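# Stow earphones in chest drawer and close it

## Task

Place the coiled earphones inside the small chest's open drawer, then push that drawer closed, with the chest still standing upright at the end.

## Robot and tools

Robot: two seven-joint arms, left_arm and right_arm, each with a two-finger gripper (140 mm max opening). left_arm is mounted on the +y side near (-0.005, +0.414, 0) m, right_arm on the -y side near (-0.030, -0.442, 0) m. The arm names do not match left/right in images. left_arm's fingers can fold at a hinge: a part held near the fingertip quarter of the pads is squeezed normally, but held nearer the palm it may be pulled in, held loosely or dropped, and a fingertip pushed into a surface can fold with little visible contact, spoiling the next grasp. right_arm's fingers are rigid.

Frame: the scene frame has its origin at table-top height midway between the nominal bases; +x points out over the table, +y toward left_arm, +z up. All reported hand positions (metres), orientations (quat_wxyz) and offset axes use it. Rotations of an offset turn about the arm's Hand target position. The gripper's fingers point along its own +z and close along its own y. end_effector_position is the point between closed pads; fingertips reach about 33 mm past it (9 mm when fully open).

Row layout (used by execute_actions and move): 18 numbers, all in [-1, 1]. First left_arm: dx, dy, dz, rx, ry, rz, then gripper position, force_limit, speed; then the same nine for right_arm. Both arms always appear. The six pose numbers are offsets, not poses: they count from that arm's Hand target at the start of the action (or move), along scene axes; 1.0 = 0.6 m for dx/dy/dz and 180 degrees for the rotation vector rx/ry/rz. Zero pose numbers hold the arm at its Hand target. The three gripper numbers are absolute settings: position +1 fully open, about -0.8 pads touching, -1 close until blocked; force_limit from -1 (about 14 N) to +1 (about 58 N); speed -1 (about 30 mm/s) to +1 (about 250 mm/s). Faster closing grips harder. To leave a gripper alone, resend its previous three numbers; a 0 is a real command.

Tools:
- execute_actions(actions, cameras): actions is a list of actions; each action is a table of up to 15 rows at 1/30 s per row (a short table repeats its last row). Every row in an action is an offset from the same start pose; the next action starts from the new Hand target, so repeating an offset keeps moving. An empty list returns images and status without moving. cameras: names to show, ["all"], or [].
- move(target, speed, blend, blocking, cameras): straight-line paths toward offsets from each arm's current Hand target. target is one 18-number row or a list of up to 15 rows, every row counted from the same starting Hand targets. speed in m/s (0.002 to 2, default 0.25), one value or one per target. blend in metres rounds corners between listed targets; 0 stops at each. No obstacle avoidance; total path time is capped at 10 s. Gripper values of later targets are applied when the arms arrive and rest there.
- wait(seconds 0 to 10): lets time pass holding last commands.
- stop(): brakes a running move.
- zoom_image(camera, region [x0,y0,x1,y1] pixels, max 504x504): cameras are cam_low, cam_left_wrist, cam_right_wrist, each 672x504.
- clear_fault(arm): releases an arm stopped by a reported torque or force fault.
- read_manual(section): licence texts only.
- finished_scene(scene): ends the scene (scene 1 here); cannot be undone.

Control notes: each control step the commanded pose is clipped to within 70 mm and 16 degrees of the measured one, so one action may fall short. Hand target in results is the last commanded (clipped) pose; the gripper may rest short of it, and a further command, even all zeros, requests it again. A large wrist turn can swing the elbow.

Results: end_effector_position/quat, Hand target, Tool commands, object_status (0 moving, 1 blocked while opening, 2 blocked while closing, i.e. probably holding, 3 reached position or pads met), position_measured in counts (3 open, 75 ≈ 100 mm, 139 ≈ 60 mm, 200 ≈ 20 mm, 230 pads meet), joint torques, external joint torques, flange force (gripper force along its own axes, includes held weight), wrist depth grids (7x7 mm distances, '-' unknown), MOTOR HOT or fault lines. A move adds a 'move:' line such as done, off_target, moving, held or fault, plus limits (paced = clipped, held = steps withheld).

To raise grip force while status is 2, increase force_limit and nudge position (-1 to -0.98). To soften, open and reclose slowly.

Avoid: the contact force limit is 40 N per arm and joint load limits are 30 to 35 N m (12 N m at wrist joints); exceeding them or joint ranges/speeds stops the arm until clear_fault. Never let the grippers or arms touch each other; a moderate hit between arms can fail the scene. Do not drop parts, release moving parts, slam, push hard, squeeze a part hard while it still rests on something, or knock anything off the table (that fails the task). Long loaded or stretched holds heat motors and can brake an arm for 30 to 60 s. Loose objects may be nudged occasionally. The goal must hold after the robot lets go.

Each tool is called after "Request:" as name(argument=value, ...) on one line, values as JSON.

## Session

Request:
execute_actions(actions=[])

Scene clock: 0.00 s.
left_arm: end_effector_position=(+0.1652, +0.6299, +0.3194) position_measured=3 object_status=3 end_effector_quat_wxyz=(+0.026, +0.978, -0.209, -0.007) | right_arm: end_effector_position=(+0.2377, -0.7831, +0.3038) position_measured=3 object_status=3 end_effector_quat_wxyz=(-0.289, -0.446, +0.844, +0.078)
Joint positions: left_arm=[0.847 -0.865 0.052 -2.541 0.027 1.624 -0.279] | right_arm=[-0.628 -0.045 0.061 -1.957 -0.427 1.474 0.064]
Joint velocities: within noise
Joint torques (N m): no reading
External joint torques (N m): no reading
Flange force (N): no reading
Wrist depth (mm): cam_left_wrist=[389 393 395 399 408 413 419 / 406 410 420 422 429 436 438 / 425 433 445 445 454 447 438 / 441 150 462 472 481 451 133 / - 483 491 499 507 514 115 / 1517 521 523 530 537 555 568 / 1589 1578 555 566 580 593 599] | cam_right_wrist=[1230 1237 1387 1601 574 652 1893 / 1170 1319 1369 506 564 627 2268 / 1183 415 447 490 543 612 700 / 373 144 437 480 530 573 134 / - 389 429 467 521 551 113 / - 388 424 463 505 543 436 / - 382 415 452 497 553 606]
Hand target: left_arm +0.1652, +0.6299, +0.3194; +0.026, +0.978, -0.209, -0.007 | right_arm +0.2377, -0.7831, +0.3038; -0.289, -0.446, +0.844, +0.078
Tool commands: left_gripper/position=+1.0 left_gripper/force_limit=+1.0 left_gripper/speed=+1.0 right_gripper/position=+1.0 right_gripper/force_limit=+1.0 right_gripper/speed=+1.0

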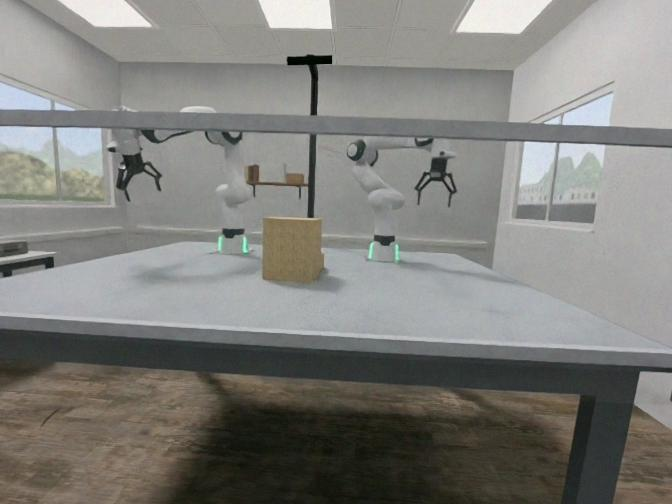

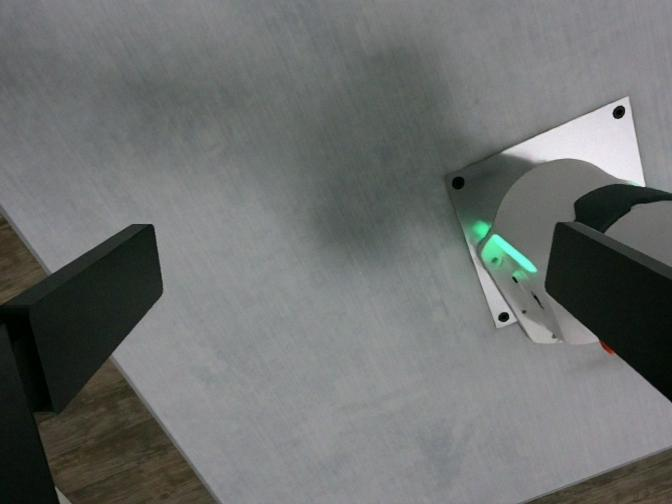

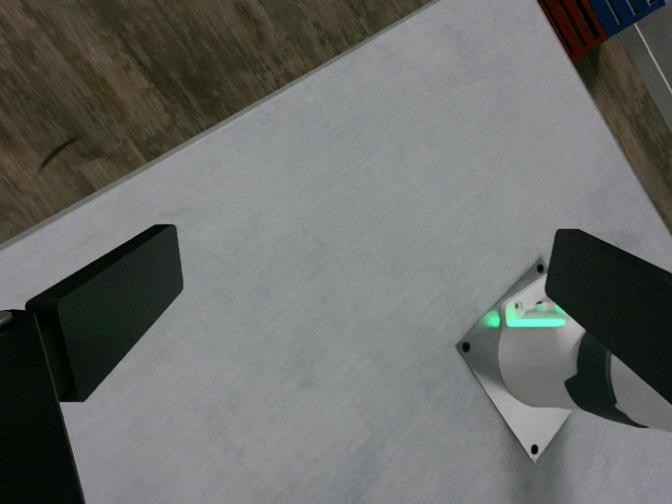

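Request:
move(target=[0.417,-0.55,0.35,0,0,0.133,1,1,1,0,0,0,0,0,0,1,1,1], cameras=["all"])

Scene clock: 3.80 s.
left_arm: end_effector_position=(+0.4162, +0.3012, +0.5297) position_measured=3 object_status=3 end_effector_quat_wxyz=(+0.027, +1.000, -0.005, +0.000) | right_arm: end_effector_position=(+0.2377, -0.7831, +0.3038) position_measured=3 object_status=3 end_effector_quat_wxyz=(-0.289, -0.446, +0.844, +0.078)
Joint positions: left_arm=[1.328 -0.66 -0.883 -1.496 -0.617 1.093 -1.304] | right_arm=[-0.628 -0.045 0.061 -1.957 -0.427 1.474 0.064]
Joint velocities: left_arm=[0 0 -0.001 0.002 0 0 -0.005] | right_arm=[within noise]
Joint torques (N m): left_arm=[0.31 8.01 16.29 16.54 0.31 2.4 -0.3] | right_arm=[0.64 -28.84 0.32 24.49 -0.34 1.08 0.1]
External joint torques (N m): left_arm=[0.35 -1.47 1.4 0.39 -0.27 -0.23 -0.31] | right_arm=[0.71 1.29 0.47 0.8 0.11 0.03 0.05]
Flange force (N): left_arm=[-6.4 0.7 1.8] | right_arm=[-0.3 -5.7 -4.1]
Wrist depth (mm): cam_left_wrist=[557 564 572 581 588 410 397 / 584 594 605 611 625 428 419 / 618 631 633 643 643 647 681 / 645 150 671 683 699 689 133 / - 697 716 721 739 744 115 / 746 756 667 771 792 803 820 / 794 800 523 843 849 865 888] | cam_right_wrist=[1209 1336 1461 1601 582 650 2268 / 1223 1244 1387 505 561 633 2199 / 1164 415 441 491 543 618 700 / 370 144 437 477 534 574 134 / - 386 430 471 521 550 113 / - 387 424 463 505 543 438 / - 381 414 453 489 554 596]
Hand target: left_arm +0.4154, +0.2999, +0.5294; +0.027, +1.000, -0.002, -0.001 | right_arm +0.2377, -0.7831, +0.3038; -0.289, -0.446, +0.844, +0.078
Off the commanded pose: left_arm 0.002 m, 0 deg | right_arm 0.000 m, 0 deg.
move: done

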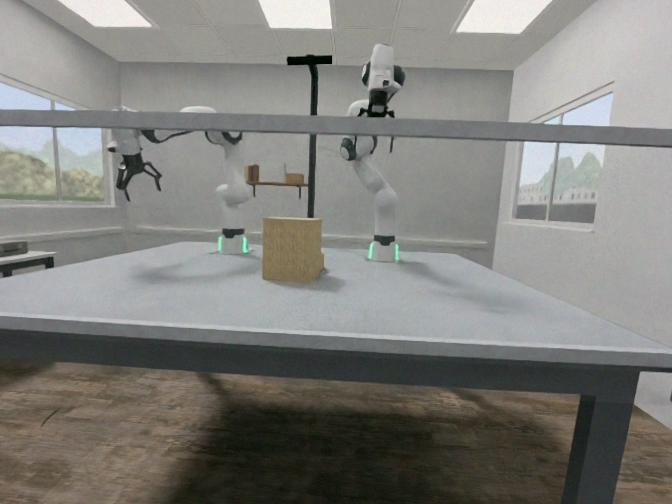

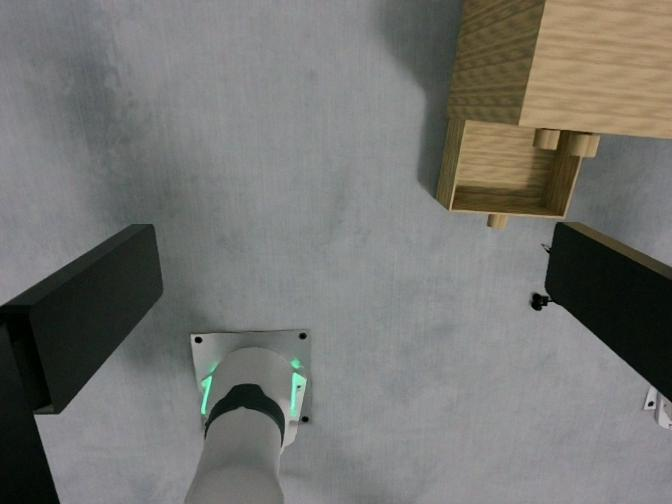

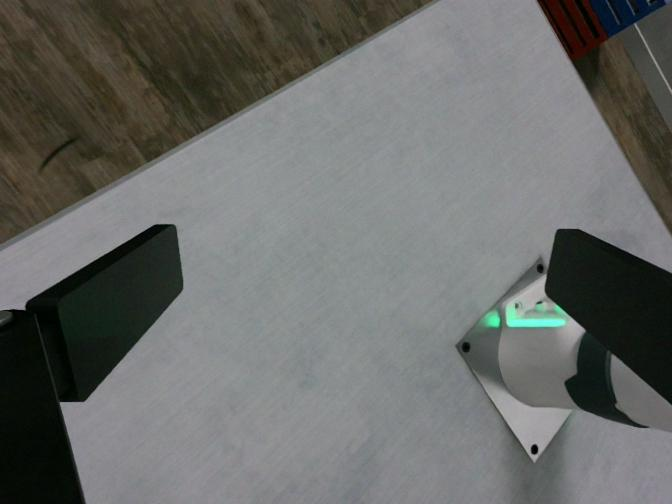

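Request:
move(target=[-0.06,-0.42,0,0,0,0,1,1,1,0,0,0,0,0,0,1,1,1], cameras=["all"])

Request:
zoom_image(camera="cam_left_wrist", region=[150, 0, 560, 400])

Scene clock: 6.50 s.
left_arm: end_effector_position=(+0.3804, +0.0482, +0.5299) position_measured=3 object_status=3 end_effector_quat_wxyz=(+0.027, +1.000, -0.004, +0.001) | right_arm: end_effector_position=(+0.2377, -0.7831, +0.3038) position_measured=3 object_status=3 end_effector_quat_wxyz=(-0.289, -0.446, +0.844, +0.078)
Joint positions: left_arm=[1.388 -0.789 -1.109 -1.142 -0.958 0.965 -1.799] | right_arm=[-0.628 -0.045 0.061 -1.957 -0.427 1.474 0.064]
Joint velocities: left_arm=[0 0 0.001 0.001 0 0.001 -0.006] | right_arm=[within noise]
Joint torques (N m): left_arm=[0.25 25.12 19.32 10.1 0.27 2.47 -0.26] | right_arm=[0.6 -28.85 0.36 24.5 -0.36 1.08 0.12]
External joint torques (N m): left_arm=[0.31 -1.19 1.6 0.55 -0.27 -0.21 -0.27] | right_arm=[0.6 1.13 0.42 0.89 0.08 0.03 0.07]
Flange force (N): left_arm=[-3.0 -0.6 0.8] | right_arm=[-0.1 -5.5 -4.2]
Wrist depth (mm): cam_left_wrist=[557 566 563 379 386 602 608 / 584 594 600 597 623 633 643 / 620 621 635 642 658 669 681 / 636 150 671 685 699 699 133 / - 699 719 725 739 756 115 / 551 710 771 773 797 803 667 / 538 803 820 825 852 865 872] | cam_right_wrist=[1223 1311 1414 1566 582 652 2199 / 1216 1319 473 504 558 624 2244 / 1177 415 448 489 547 610 702 / 373 144 436 472 531 576 134 / - 386 427 470 530 548 113 / - 385 420 460 510 540 442 / - 382 410 452 494 555 600]
Hand target: left_arm +0.3794, +0.0479, +0.5294; +0.027, +1.000, -0.002, -0.001 | right_arm +0.2377, -0.7831, +0.3038; -0.289, -0.446, +0.844, +0.078
Off the commanded pose: left_arm 0.001 m, 0 deg | right_arm 0.000 m, 0 deg.
move: done

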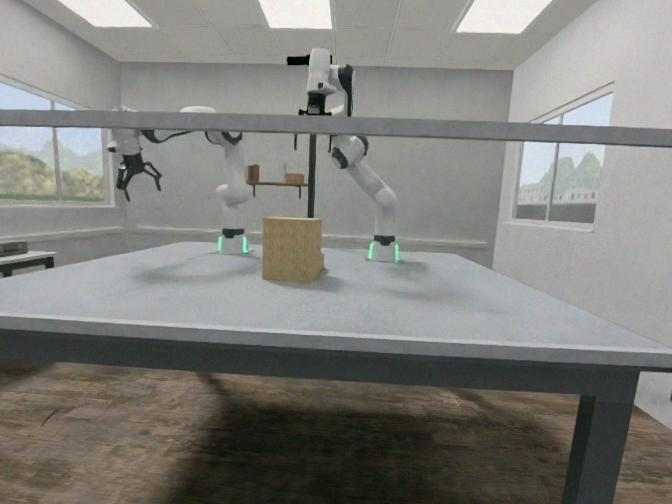

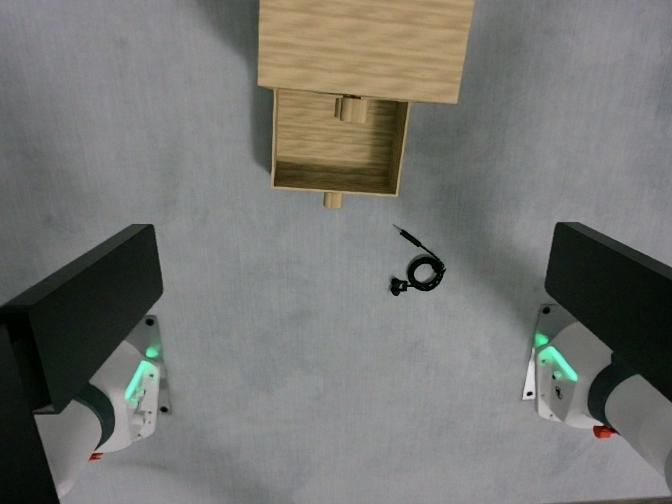

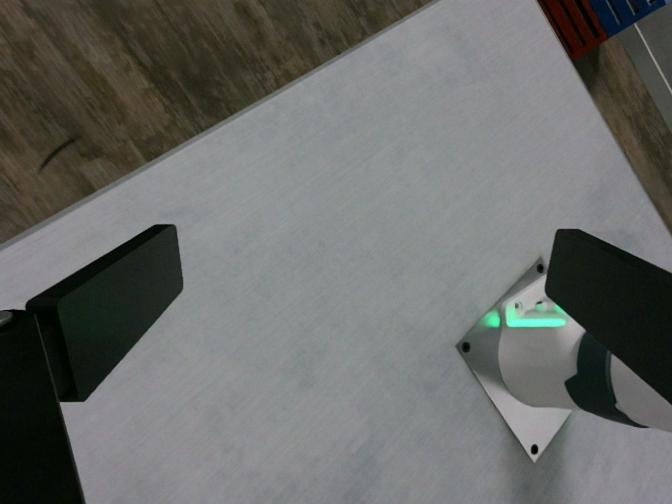

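Scaled by 1.229 from the camera's 672x504 image, which has a finer 960x720 frame.

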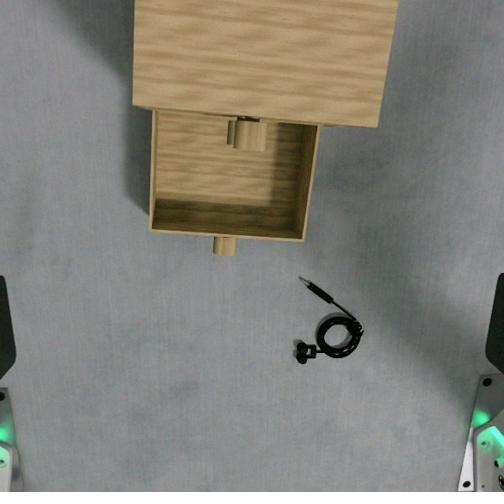

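Request:
move(target=[-0.3,0.75,-0.2,0,0,0,1,1,1,-0.146,0.972,-0.006,0.0977,-0.17,0.184,-0.4,1,0], cameras=["all"])

Request:
zoom_image(camera="cam_right_wrist", region=[150, 50, 560, 450])

Scene clock: 11.60 s.
left_arm: end_effector_position=(+0.1988, +0.4966, +0.4102) position_measured=3 object_status=3 end_effector_quat_wxyz=(+0.027, +1.000, +0.001, -0.001) | right_arm: end_effector_position=(+0.1494, -0.2015, +0.2993) position_measured=179 object_status=3 end_effector_quat_wxyz=(+0.004, +0.709, -0.705, -0.001)
Joint positions: left_arm=[0.75 -1.011 -0.135 -2.364 -0.161 1.323 -0.937] | right_arm=[-0.03 -1.122 0.643 -2.539 0.569 1.513 0.291]
Joint velocities: left_arm=[0 -0.001 0.001 0 0.001 0.001 0.006] | right_arm=[0 0 -0.001 -0.001 0.003 0 0.006]
Joint torques (N m): left_arm=[-0.89 2.66 4.36 21.94 1 2.84 0.12] | right_arm=[0.17 6.57 -13.9 20.93 1.13 2.7 0.24]
External joint torques (N m): left_arm=[-0.87 -0.45 1.67 -0.27 0.33 0.28 0.11] | right_arm=[0.19 -1.13 1.04 0.98 0.38 0.16 0.24]
Flange force (N): left_arm=[-3.7 -2.0 1.6] | right_arm=[-3.2 2.0 0.4]
Wrist depth (mm): cam_left_wrist=[461 467 474 484 486 498 501 / 483 492 495 507 511 521 531 / 508 517 523 531 544 548 559 / 527 150 552 555 567 577 133 / - 582 591 508 471 626 115 / 611 611 626 621 306 249 234 / 638 658 673 667 254 230 223] | cam_right_wrist=[394 397 390 389 388 387 390 / 418 414 412 411 408 412 407 / 445 439 435 435 435 435 431 / 457 460 460 454 161 460 459 / 378 75 86 499 - 92 94 / - - 63 527 - - 70 / - - - 570 - - 65]
Hand target: left_arm +0.1994, +0.4979, +0.4094; +0.027, +1.000, -0.002, -0.001 | right_arm +0.1501, -0.1999, +0.3002; +0.001, +0.706, -0.708, +0.000
Off the commanded pose: left_arm 0.002 m, 0 deg | right_arm 0.002 m, 1 deg.
move: done

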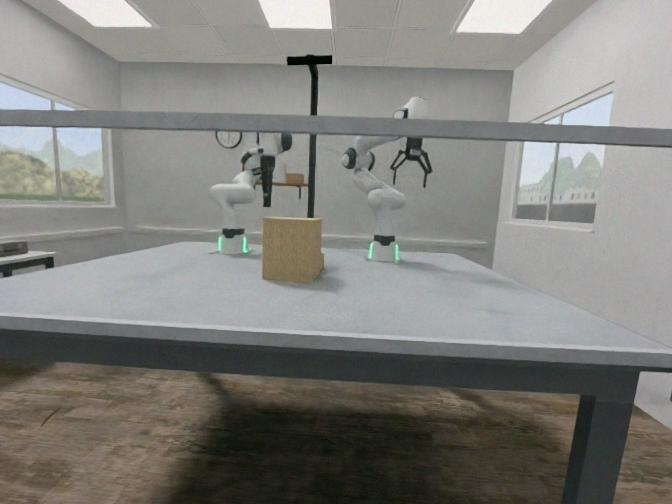

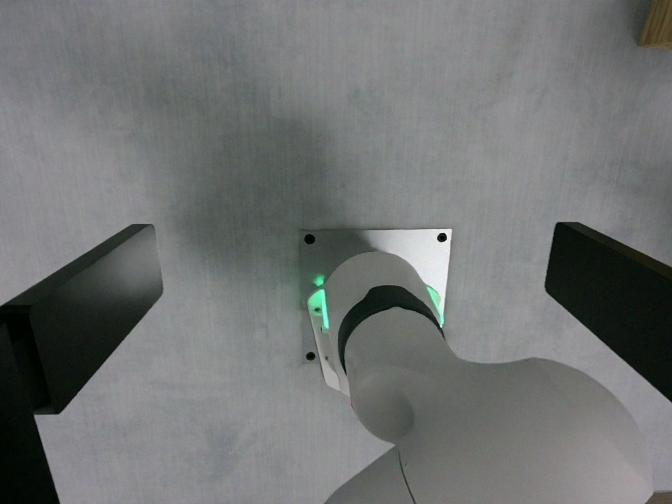

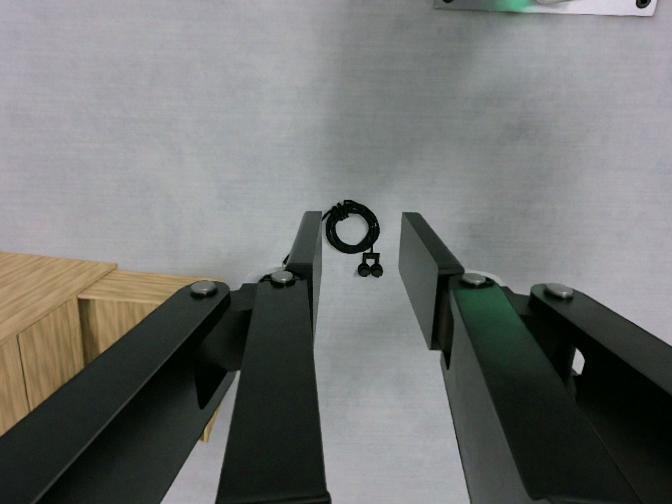

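Scaled by 1.229 from the camera's 672x504 image, which has a finer 960x720 frame.

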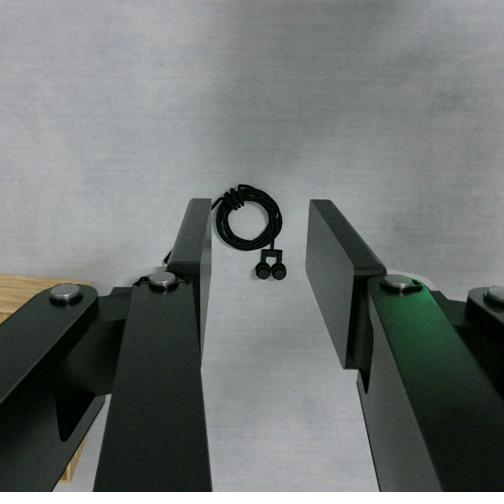

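Request:
move(target=[0,0,0,0,0,0,1,1,1,-0.06,0.103,-0.39,0,0,0,-0.4,1,0], cameras=["all"])

Request:
zoom_image(camera="cam_right_wrist", region=[230, 100, 480, 350])

Scene clock: 14.07 s.
left_arm: end_effector_position=(+0.1989, +0.4967, +0.4102) position_measured=3 object_status=3 end_effector_quat_wxyz=(+0.027, +1.000, +0.000, -0.001) | right_arm: end_effector_position=(+0.1138, -0.1399, +0.0663) position_measured=179 object_status=3 end_effector_quat_wxyz=(+0.002, +0.704, -0.710, +0.001)
Joint positions: left_arm=[0.75 -1.011 -0.135 -2.364 -0.161 1.324 -0.935] | right_arm=[-0.021 -1.085 1.328 -2.805 1.174 1.947 0.32]
Joint velocities: left_arm=[within noise] | right_arm=[0 -0.002 0.001 0.002 0.003 0.003 -0.005]
Joint torques (N m): left_arm=[-0.62 2.56 4.27 21.97 0.93 2.8 0.06] | right_arm=[0.16 10.46 -17.8 11.92 1.12 2.86 -0.09]
External joint torques (N m): left_arm=[-0.57 -0.51 1.63 -0.26 0.27 0.24 0.06] | right_arm=[0.06 0.31 1.22 0.76 0.43 0.32 -0.09]
Flange force (N): left_arm=[-3.8 -1.8 1.5] | right_arm=[-4.4 -2.1 6.4]
Wrist depth (mm): cam_left_wrist=[464 469 476 479 489 495 497 / 487 490 499 506 513 521 527 / 509 517 524 536 542 552 559 / 528 150 553 557 572 578 133 / - 580 588 511 465 621 115 / 615 616 626 626 308 250 234 / 642 652 667 667 254 229 222] | cam_right_wrist=[178 179 177 178 177 176 176 / 188 188 187 188 187 187 186 / 200 199 196 197 198 198 198 / 212 212 208 204 162 209 210 / 222 75 86 214 133 92 94 / - - 63 239 - - 70 / - - - 259 - - 65]
Hand target: left_arm +0.1994, +0.4979, +0.4094; +0.027, +1.000, -0.002, -0.001 | right_arm +0.1141, -0.1381, +0.0662; +0.001, +0.706, -0.708, +0.000
Off the commanded pose: left_arm 0.002 m, 0 deg | right_arm 0.002 m, 0 deg.
move: done

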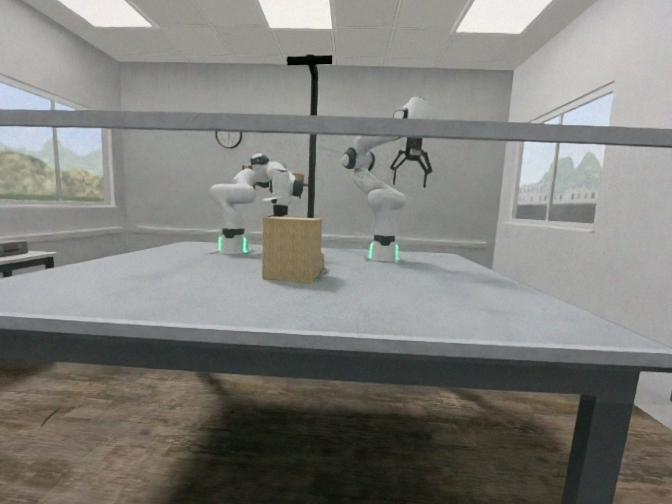

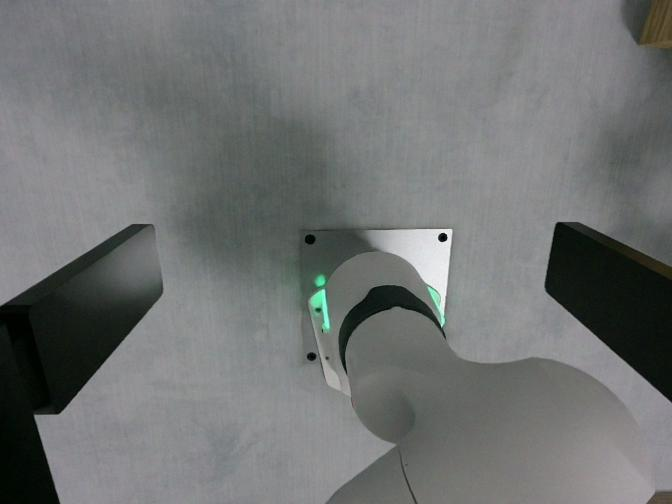

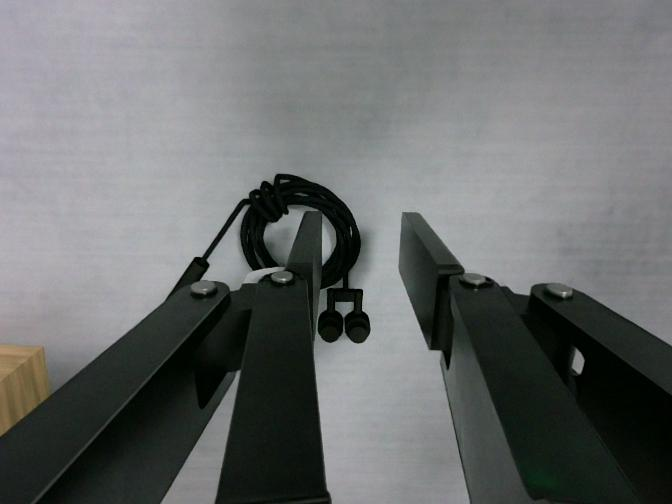

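Scaled by 2.016 from the camera's 672x504 image, which has a finer 960x720 frame.

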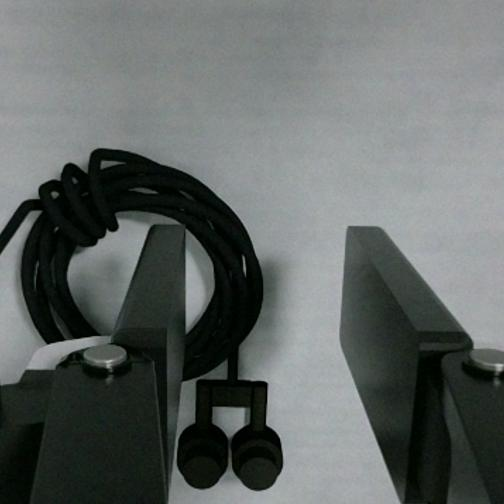

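Request:
move(target=[0,0,0,0,0,0,1,1,1,0.006,0.004,-0.046,0,0,0,-0.4,-0.5,-1], speed=0.1, cameras=["cam_right_wrist"])

Scene clock: 15.63 s.
left_arm: end_effector_position=(+0.1989, +0.4967, +0.4102) position_measured=3 object_status=3 end_effector_quat_wxyz=(+0.027, +1.000, +0.000, -0.001) | right_arm: end_effector_position=(+0.1177, -0.1370, +0.0390) position_measured=179 object_status=3 end_effector_quat_wxyz=(+0.002, +0.704, -0.710, +0.001)
Joint positions: left_arm=[0.75 -1.011 -0.135 -2.364 -0.161 1.324 -0.935] | right_arm=[-0.081 -1.057 1.438 -2.797 1.259 2.007 0.285]
Joint velocities: left_arm=[within noise] | right_arm=[0 0 0 -0.001 0 0.003 -0.005]
Joint torques (N m): left_arm=[-0.6 2.59 4.23 21.98 0.94 2.8 0.13] | right_arm=[-0.06 11.54 -17.64 10.06 1.14 2.76 -0.19]
External joint torques (N m): left_arm=[-0.58 -0.53 1.53 -0.24 0.27 0.24 0.12] | right_arm=[-0.09 0.53 1.63 0.48 0.46 0.2 -0.19]
Flange force (N): left_arm=[-3.7 -1.7 1.5] | right_arm=[-4.0 -2.9 9.0]
Wrist depth (mm): cam_left_wrist=[461 472 475 485 491 496 502 / 487 491 498 509 517 521 530 / 508 517 527 531 544 551 560 / 528 150 555 557 570 572 133 / - 574 593 508 465 620 115 / 611 616 625 630 307 248 233 / 638 647 667 662 255 230 222] | cam_right_wrist=[153 153 153 152 152 152 152 / 161 161 161 161 161 160 159 / 171 171 169 168 169 170 170 / 182 182 174 173 162 180 180 / 192 80 86 187 133 92 94 / - - 63 204 - - 70 / - - - 222 - - 65]
Hand target: left_arm +0.1994, +0.4979, +0.4094; +0.027, +1.000, -0.002, -0.001 | right_arm +0.1177, -0.1357, +0.0386; +0.001, +0.706, -0.708, +0.000
Off the commanded pose: left_arm 0.002 m, 0 deg | right_arm 0.001 m, 0 deg.
move: done
Images, in order (width x height): cam_right_wrist 672x504.

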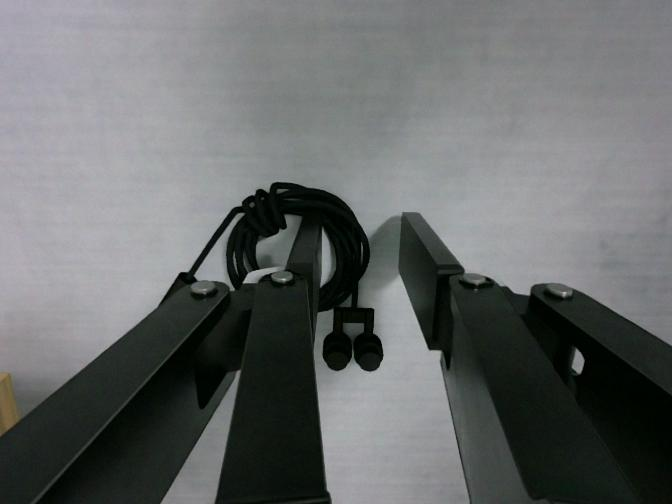

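Request:
execute_actions(actions=[[[0,0,0,0,0,0,1,1,1,0.003,0,0,0,0,0,-1,-0.5,-1]],[[0,0,0,0,0,0,1,1,1,0,0,0,0,0,0,-1,-0.5,-1]],[[0,0,0,0,0,0,1,1,1,0,0,0,0,0,0,-1,-0.5,-1]]], cameras=["cam_right_wrist"])

Scene clock: 17.47 s.
left_arm: end_effector_position=(+0.1989, +0.4967, +0.4102) position_measured=3 object_status=3 end_effector_quat_wxyz=(+0.027, +1.000, +0.000, -0.001) | right_arm: end_effector_position=(+0.1211, -0.1364, +0.0396) position_measured=224 object_status=2 end_effector_quat_wxyz=(+0.000, +0.704, -0.710, +0.002)
Joint positions: left_arm=[0.75 -1.011 -0.135 -2.364 -0.161 1.324 -0.935] | right_arm=[-0.09 -1.054 1.438 -2.795 1.259 2.013 0.279]
Joint torques (N m): left_arm=[-0.59 2.57 4.2 21.93 0.94 2.8 0.08] | right_arm=[0.64 12.01 -16.57 10.16 1.67 2.36 -0.08]
External joint torques (N m): left_arm=[-0.6 -0.52 1.5 -0.31 0.27 0.24 0.07] | right_arm=[0.64 1.02 2.7 0.61 1 -0.2 -0.08]
External joint torques at the end of the 1st action: left_arm=[-0.57 -0.47 1.49 -0.26 0.27 0.23 0.06] | right_arm=[0.55 0.97 1.97 0.44 0.37 -0.3 -0.06]
External joint torques at the end of the 2nd action: left_arm=[-0.61 -0.5 1.58 -0.23 0.27 0.24 0.07] | right_arm=[0.51 0.89 2.74 0.38 1.01 -0.26 -0.09]
Flange force (N): left_arm=[-3.7 -1.6 1.8] | right_arm=[-4.7 -0.3 13.0]
Flange force at the end of the 1st action (N): left_arm=[-3.5 -1.7 1.5] | right_arm=[-3.4 -0.2 8.2]
Flange force at the end of the 2nd action (N): left_arm=[-3.6 -1.7 1.5] | right_arm=[-4.3 -0.5 13.2]
Wrist depth (mm): cam_left_wrist=[463 468 474 479 489 497 503 / 479 489 498 503 514 521 530 / 511 518 525 533 542 551 557 / 531 150 553 556 566 574 133 / - 580 590 507 468 620 115 / 610 615 628 625 307 249 233 / 645 652 665 662 254 230 222] | cam_right_wrist=[154 154 153 153 152 152 151 / 163 162 161 161 160 160 160 / 172 172 169 167 170 170 169 / 186 183 178 168 177 180 181 / 196 193 80 93 94 93 189 / - - - 63 - - 64 / - - 67 - - - 58]
Hand target: left_arm +0.1994, +0.4979, +0.4094; +0.027, +1.000, -0.002, -0.001 | right_arm +0.1195, -0.1357, +0.0386; +0.001, +0.706, -0.708, +0.000
Off the commanded pose: left_arm 0.002 m, 0 deg | right_arm 0.002 m, 0 deg.
Images, in order (width x height): cam_right_wrist 672x504.

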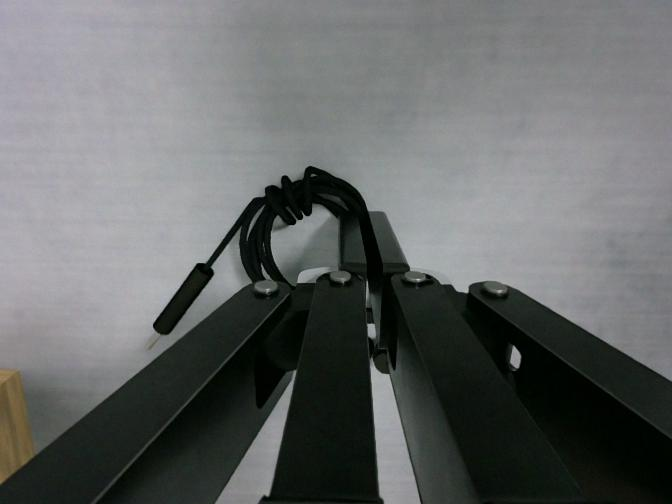

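Request:
move(target=[[0,0,0,0,0,0,1,1,1,0,0,0.25,0,0,0,-1,-0.5,-1],[0,0,0,0,0,0,1,1,1,0.2175,0.3345,0.436,0,0,-0.5,-1,-0.5,-1]], speed=[0.15,0.3], blend=0.05, cameras=["all"])

Request:
zoom_image(camera="cam_right_wrist", region=[130, 0, 540, 400])

Scene clock: 22.93 s.
left_arm: end_effector_position=(+0.1989, +0.4967, +0.4102) position_measured=3 object_status=3 end_effector_quat_wxyz=(+0.027, +1.000, +0.000, -0.001) | right_arm: end_effector_position=(+0.2509, +0.0642, +0.3010) position_measured=224 object_status=2 end_effector_quat_wxyz=(+0.001, -0.002, +1.000, +0.001)
Joint positions: left_arm=[0.75 -1.011 -0.135 -2.364 -0.161 1.324 -0.935] | right_arm=[-0.923 -1.229 1.182 -1.699 1.163 1.256 1.93]
Joint velocities: left_arm=[within noise] | right_arm=[0 0 0 0.001 -0.001 0 0.007]
Joint torques (N m): left_arm=[-0.59 2.57 4.26 21.97 0.96 2.81 0.13] | right_arm=[0.43 31.3 -26.85 7.81 0.9 2.22 0.27]
External joint torques (N m): left_arm=[-0.57 -0.45 1.56 -0.33 0.29 0.24 0.13] | right_arm=[0.3 -0.94 1.8 0.69 0.07 -0.24 0.27]
Flange force (N): left_arm=[-3.7 -1.9 1.7] | right_arm=[-1.3 4.3 1.2]
Wrist depth (mm): cam_left_wrist=[464 467 477 481 486 497 501 / 488 490 497 504 514 524 531 / 506 516 525 534 538 553 561 / 525 150 560 557 571 570 133 / - 575 585 512 468 621 115 / 608 610 625 630 308 250 233 / 643 651 662 303 255 230 222] | cam_right_wrist=[388 382 383 382 381 382 381 / 407 408 407 403 404 402 405 / 432 431 422 419 429 424 428 / 460 457 439 148 448 448 451 / 491 474 81 93 93 94 482 / - - - 63 - - 64 / - - 67 - - - 58]
Hand target: left_arm +0.1994, +0.4979, +0.4094; +0.027, +1.000, -0.002, -0.001 | right_arm +0.2500, +0.0650, +0.3002; +0.000, +0.001, +1.000, +0.001
Off the commanded pose: left_arm 0.002 m, 0 deg | right_arm 0.001 m, 0 deg.
move: done

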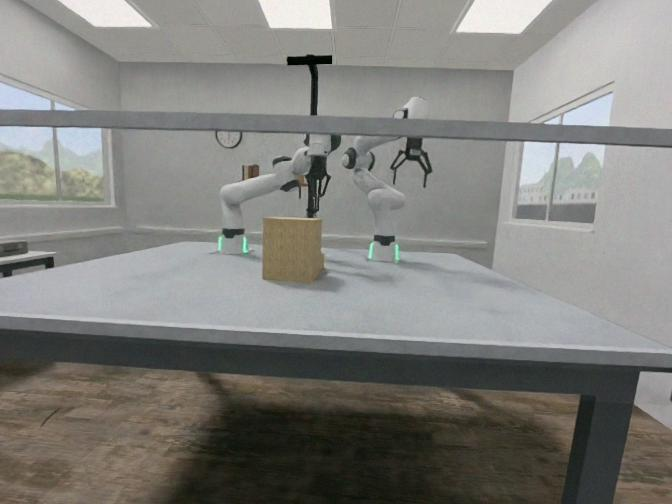

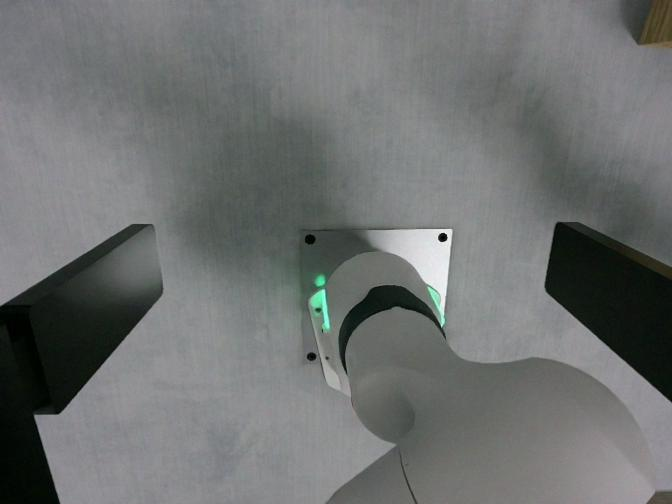

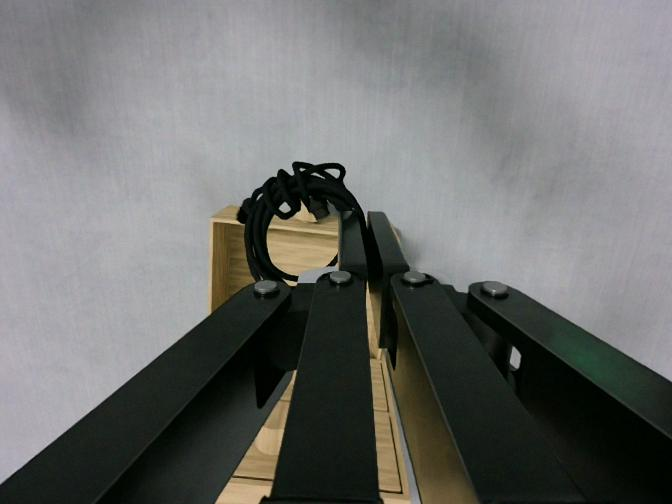

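Scaled by 1.229 from the camera's 672x504 image, which has a finer 960x720 frame.

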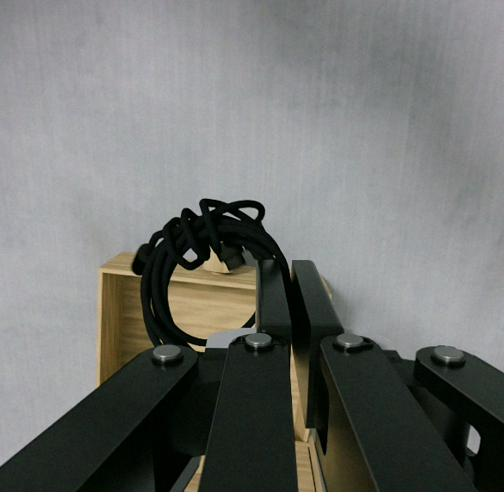

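Request:
zoom_image(camera="cam_low", region=[240, 180, 380, 300])

Request:
zoom_image(camera="cam_right_wrist", region=[190, 140, 440, 390])

Scaled by 3.600 from the camera's 672x504 image, which has a finer 960x720 frame.

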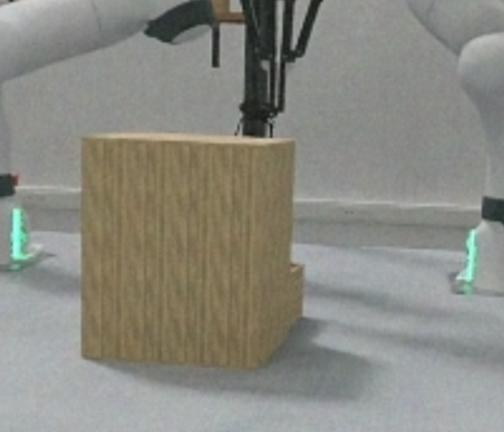

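Scaled by 2.016 from the camera's 672x504 image, which has a finer 960x720 frame.

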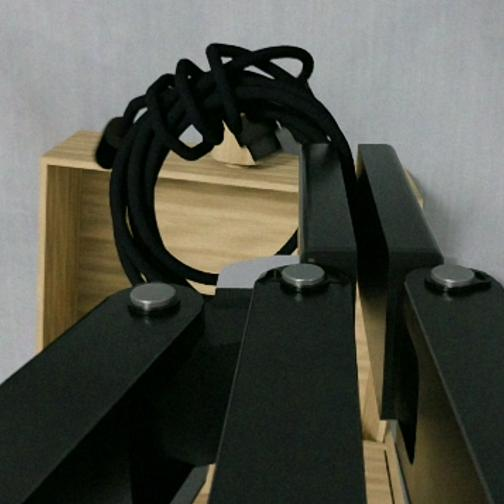

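Request:
move(target=[[0,0,0,0,0,0,1,1,1,0.17,-0.012,-0.05,0,0,0,-1,-0.5,-1],[0,0,0,0,0,0,1,1,1,0.17,-0.012,-0.233,0,0,0,-1,-0.5,-1]], speed=0.15, blend=0.02, cameras=["cam_low","cam_right_wrist"])

Request:
zoom_image(camera="cam_right_wrist", region=[190, 140, 440, 390])

Request:
zoom_image(camera="cam_low", region=[240, 130, 390, 300])

Scene clock: 26.13 s.
left_arm: end_effector_position=(+0.1989, +0.4967, +0.4102) position_measured=3 object_status=3 end_effector_quat_wxyz=(+0.027, +1.000, +0.000, -0.001) | right_arm: end_effector_position=(+0.3520, +0.0565, +0.1608) position_measured=224 object_status=2 end_effector_quat_wxyz=(-0.001, +0.005, +1.000, -0.001)
Joint positions: left_arm=[0.75 -1.011 -0.135 -2.364 -0.161 1.324 -0.935] | right_arm=[-1.119 -1.331 1.426 -1.73 1.308 1.467 1.82]
Joint velocities: left_arm=[within noise] | right_arm=[-0.002 -0.001 0 -0.001 0.002 0.004 -0.005]
Joint torques (N m): left_arm=[-0.66 2.62 4.2 21.95 0.95 2.81 0.07] | right_arm=[1.2 34.48 -29.63 5.23 1.24 2.65 -0.15]
External joint torques (N m): left_arm=[-0.63 -0.48 1.57 -0.29 0.29 0.24 0.06] | right_arm=[1.13 -1.14 1.72 -0.26 0.4 0.22 -0.15]
Flange force (N): left_arm=[-3.6 -1.7 1.6] | right_arm=[3.0 -1.4 4.8]
Wrist depth (mm): cam_left_wrist=[461 470 478 479 488 495 503 / 487 491 499 504 513 520 534 / 506 512 526 538 548 550 561 / 525 150 551 559 568 575 133 / - 582 587 511 466 626 115 / 611 613 630 626 307 249 234 / 645 651 658 667 255 230 222] | cam_right_wrist=[257 257 257 256 255 253 254 / 272 264 271 264 269 268 266 / 286 267 276 275 277 283 281 / 303 291 293 149 287 299 299 / 324 261 80 93 93 94 317 / - - - 63 - - 64 / - - 67 - - - 57]
Hand target: left_arm +0.1994, +0.4979, +0.4094; +0.027, +1.000, -0.002, -0.001 | right_arm +0.3520, +0.0578, +0.1604; +0.000, +0.001, +1.000, +0.001
Off the commanded pose: left_arm 0.002 m, 0 deg | right_arm 0.001 m, 1 deg.
move: done
Images, in order (width x height): cam_low 672x504, cam_right_wrist 672x504.

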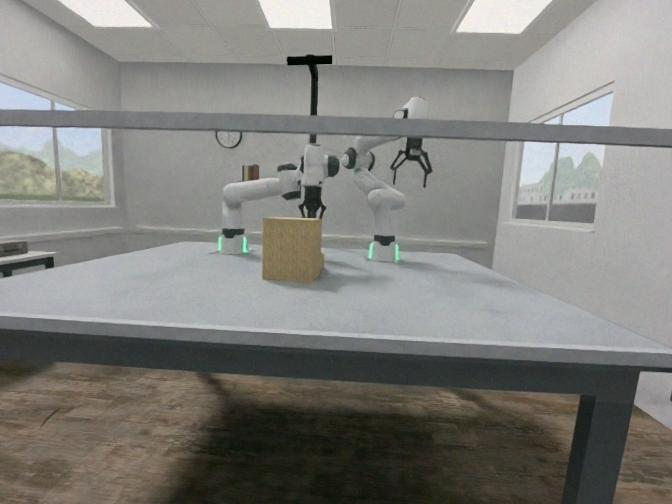

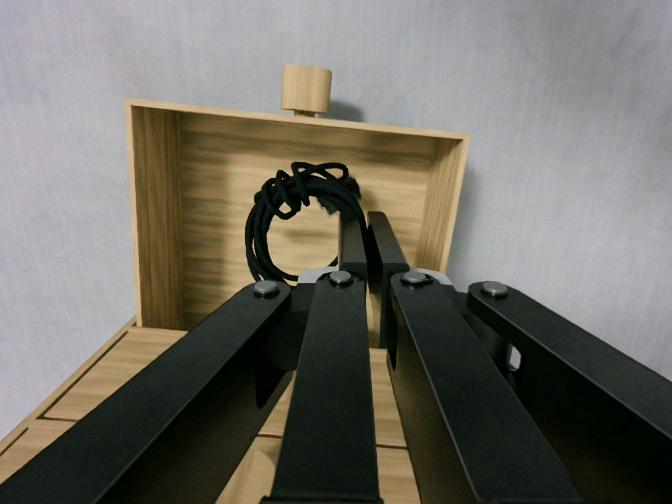

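Scaled by 2.016 from the camera's 672x504 image, which has a finer 960x720 frame.

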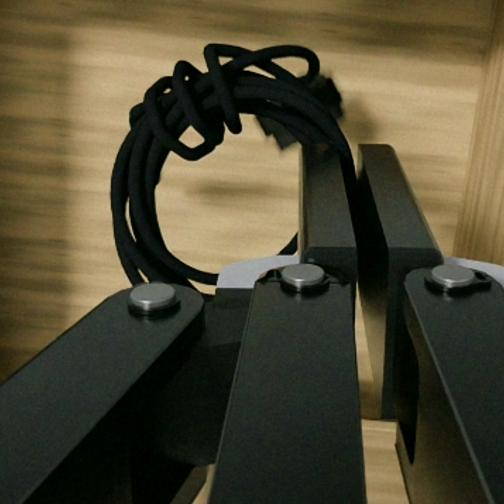

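Scaled by 2.965 from the camera's 672x504 image, which has a finer 960x720 frame.

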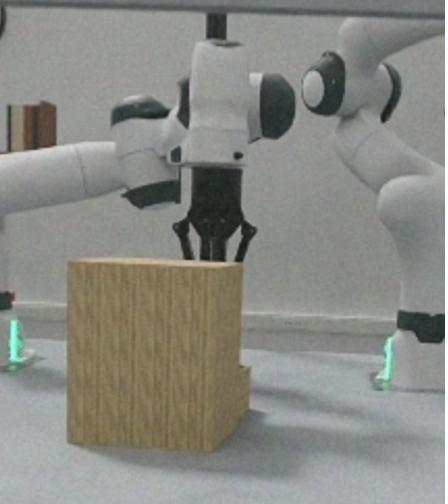

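Request:
move(target=[0,0,0,0,0,0,1,1,1,-0.005,0,-0.135,0,0,0,-1,-0.5,-1], speed=0.08, cameras=["cam_right_wrist"])

Scene clock: 27.97 s.
left_arm: end_effector_position=(+0.1989, +0.4967, +0.4102) position_measured=3 object_status=3 end_effector_quat_wxyz=(+0.027, +1.000, +0.000, -0.001) | right_arm: end_effector_position=(+0.3489, +0.0570, +0.0803) position_measured=224 object_status=2 end_effector_quat_wxyz=(-0.001, +0.004, +1.000, -0.001)
Joint positions: left_arm=[0.75 -1.011 -0.135 -2.364 -0.161 1.324 -0.935] | right_arm=[-1.095 -1.408 1.536 -1.801 1.404 1.572 1.801]
Joint velocities: left_arm=[within noise] | right_arm=[0 0 0.001 0.002 0.001 0.004 -0.002]
Joint torques (N m): left_arm=[-0.63 2.6 4.25 21.94 0.94 2.8 0.08] | right_arm=[1.13 34.14 -30.19 3.78 1.25 2.64 -0.13]
External joint torques (N m): left_arm=[-0.68 -0.57 1.52 -0.25 0.26 0.24 0.08] | right_arm=[0.93 -1.42 2.28 -0.34 0.39 0.18 -0.13]
Flange force (N): left_arm=[-3.7 -1.5 1.6] | right_arm=[2.7 -1.5 5.6]
Wrist depth (mm): cam_left_wrist=[462 469 474 482 489 497 502 / 485 489 497 504 510 521 527 / 510 516 524 528 536 552 561 / 528 150 556 556 566 574 133 / - 149 585 510 465 621 115 / 608 621 630 625 308 249 233 / 647 654 665 667 254 229 222] | cam_right_wrist=[184 183 181 181 182 182 181 / 172 191 189 189 192 192 191 / 163 198 198 195 199 161 202 / 168 209 207 135 204 210 214 / 173 208 81 93 93 93 227 / - - - 63 - - 64 / - - 67 - - - 58]
Hand target: left_arm +0.1994, +0.4979, +0.4094; +0.027, +1.000, -0.002, -0.001 | right_arm +0.3490, +0.0578, +0.0794; +0.000, +0.001, +1.000, +0.001
Off the commanded pose: left_arm 0.002 m, 0 deg | right_arm 0.001 m, 0 deg.
move: done
Images, in order (width x height): cam_right_wrist 672x504.

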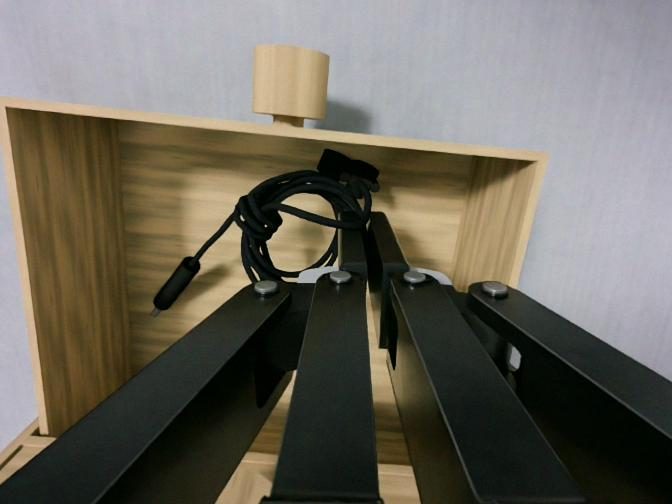

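Request:
move(target=[0,0,0,0,0,0,1,1,1,0,0,-0.02,0,0,0,-1,-0.5,-1], speed=0.08)

Request:
execute_actions(actions=[[[0,0,0,0,0,0,1,1,1,0,0,0,0,0,0,-0.4,-0.5,-1]],[[0,0,0,0,0,0,1,1,1,0,0,0,0,0,0,-0.4,-0.5,-1]]], cameras=["cam_right_wrist"])

Scene clock: 28.97 s.
left_arm: end_effector_position=(+0.1989, +0.4967, +0.4102) position_measured=3 object_status=3 end_effector_quat_wxyz=(+0.027, +1.000, +0.000, -0.001) | right_arm: end_effector_position=(+0.3489, +0.0570, +0.0684) position_measured=224 object_status=2 end_effector_quat_wxyz=(-0.001, +0.004, +1.000, +0.000)
Joint positions: left_arm=[0.75 -1.011 -0.135 -2.364 -0.161 1.324 -0.935] | right_arm=[-1.094 -1.415 1.556 -1.806 1.416 1.59 1.799]
Joint velocities: left_arm=[within noise] | right_arm=[0.001 0 0.001 0 0 0.004 0]
Joint torques (N m): left_arm=[-0.6 2.58 4.23 21.92 0.95 2.82 0.1] | right_arm=[1.21 33.93 -30.21 3.65 1.24 2.73 -0.13]
External joint torques (N m): left_arm=[-0.6 -0.49 1.49 -0.28 0.27 0.26 0.1] | right_arm=[1.02 -1.44 2.06 -0.28 0.38 0.3 -0.13]
Flange force (N): left_arm=[-3.6 -1.7 1.7] | right_arm=[2.9 -1.6 5.4]
Wrist depth (mm): cam_left_wrist=[462 468 475 483 489 496 502 / 484 490 497 506 511 518 536 / 507 514 524 532 541 548 561 / 528 150 557 556 567 572 133 / - 577 590 508 463 623 115 / 611 613 625 626 308 250 234 / 643 651 662 662 256 229 222] | cam_right_wrist=[173 173 170 170 172 172 171 / 171 180 178 177 181 181 180 / 164 188 186 176 188 147 190 / 167 198 181 135 193 155 201 / 172 205 81 93 93 94 214 / - - - 63 - - 64 / - - 67 - - - 58]
Hand target: left_arm +0.1994, +0.4979, +0.4094; +0.027, +1.000, -0.002, -0.001 | right_arm +0.3490, +0.0578, +0.0674; +0.000, +0.001, +1.000, +0.001
Off the commanded pose: left_arm 0.002 m, 0 deg | right_arm 0.001 m, 0 deg.
move: done

Scene clock: 30.17 s.
left_arm: end_effector_position=(+0.1989, +0.4967, +0.4102) position_measured=3 object_status=3 end_effector_quat_wxyz=(+0.027, +1.000, +0.000, -0.001) | right_arm: end_effector_position=(+0.3493, +0.0571, +0.0681) position_measured=179 object_status=0 end_effector_quat_wxyz=(-0.001, +0.004, +1.000, +0.000)
Joint positions: left_arm=[0.75 -1.011 -0.135 -2.364 -0.161 1.324 -0.935] | right_arm=[-1.094 -1.415 1.557 -1.806 1.416 1.592 1.798]
Joint torques (N m): left_arm=[-0.6 2.59 4.24 21.93 0.96 2.8 0.11] | right_arm=[1.23 34.13 -30.23 3.64 1 2.63 -0.12]
External joint torques (N m): left_arm=[-0.62 -0.59 1.51 -0.21 0.28 0.25 0.1] | right_arm=[1.1 -1.3 2.11 -0.28 0.15 0.19 -0.12]
External joint torques at the end of the 1st action: left_arm=[-0.59 -0.37 1.55 -0.36 0.3 0.24 0.06] | right_arm=[1.08 -1.33 2.12 -0.27 0.19 0.22 -0.09]
Flange force (N): left_arm=[-3.8 -1.6 1.6] | right_arm=[3.1 -1.6 4.9]
Flange force at the end of the 1st action (N): left_arm=[-3.4 -1.9 1.7] | right_arm=[3.1 -1.5 5.0]
Wrist depth (mm): cam_left_wrist=[462 469 474 482 487 497 502 / 485 493 500 506 513 523 533 / 507 519 524 533 541 550 563 / 526 150 557 556 571 575 133 / - 575 585 508 467 623 115 / 615 611 626 630 307 249 233 / 640 658 675 665 255 230 223] | cam_right_wrist=[173 173 169 170 172 171 170 / 171 179 142 177 180 180 180 / 164 184 186 187 187 145 190 / 168 198 196 196 162 155 201 / 167 75 86 209 133 92 94 / - - 63 218 - - 70 / - - - 215 - - 65]
Hand target: left_arm +0.1994, +0.4979, +0.4094; +0.027, +1.000, -0.002, -0.001 | right_arm +0.3490, +0.0578, +0.0674; +0.000, +0.001, +1.000, +0.001
Off the commanded pose: left_arm 0.002 m, 0 deg | right_arm 0.001 m, 0 deg.
Images, in order (width x height): cam_right_wrist 672x504.

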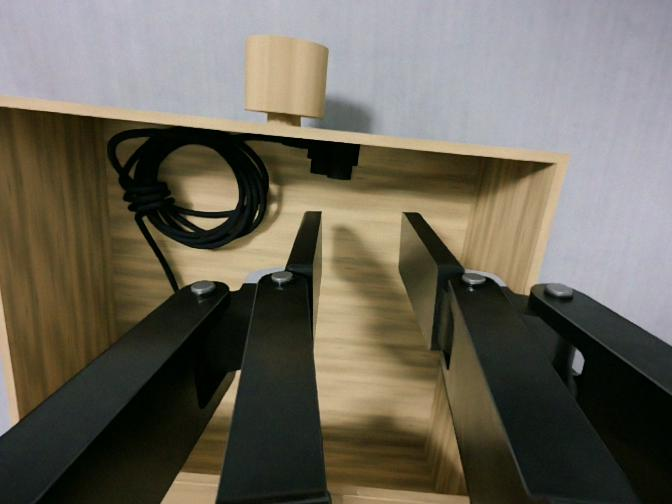

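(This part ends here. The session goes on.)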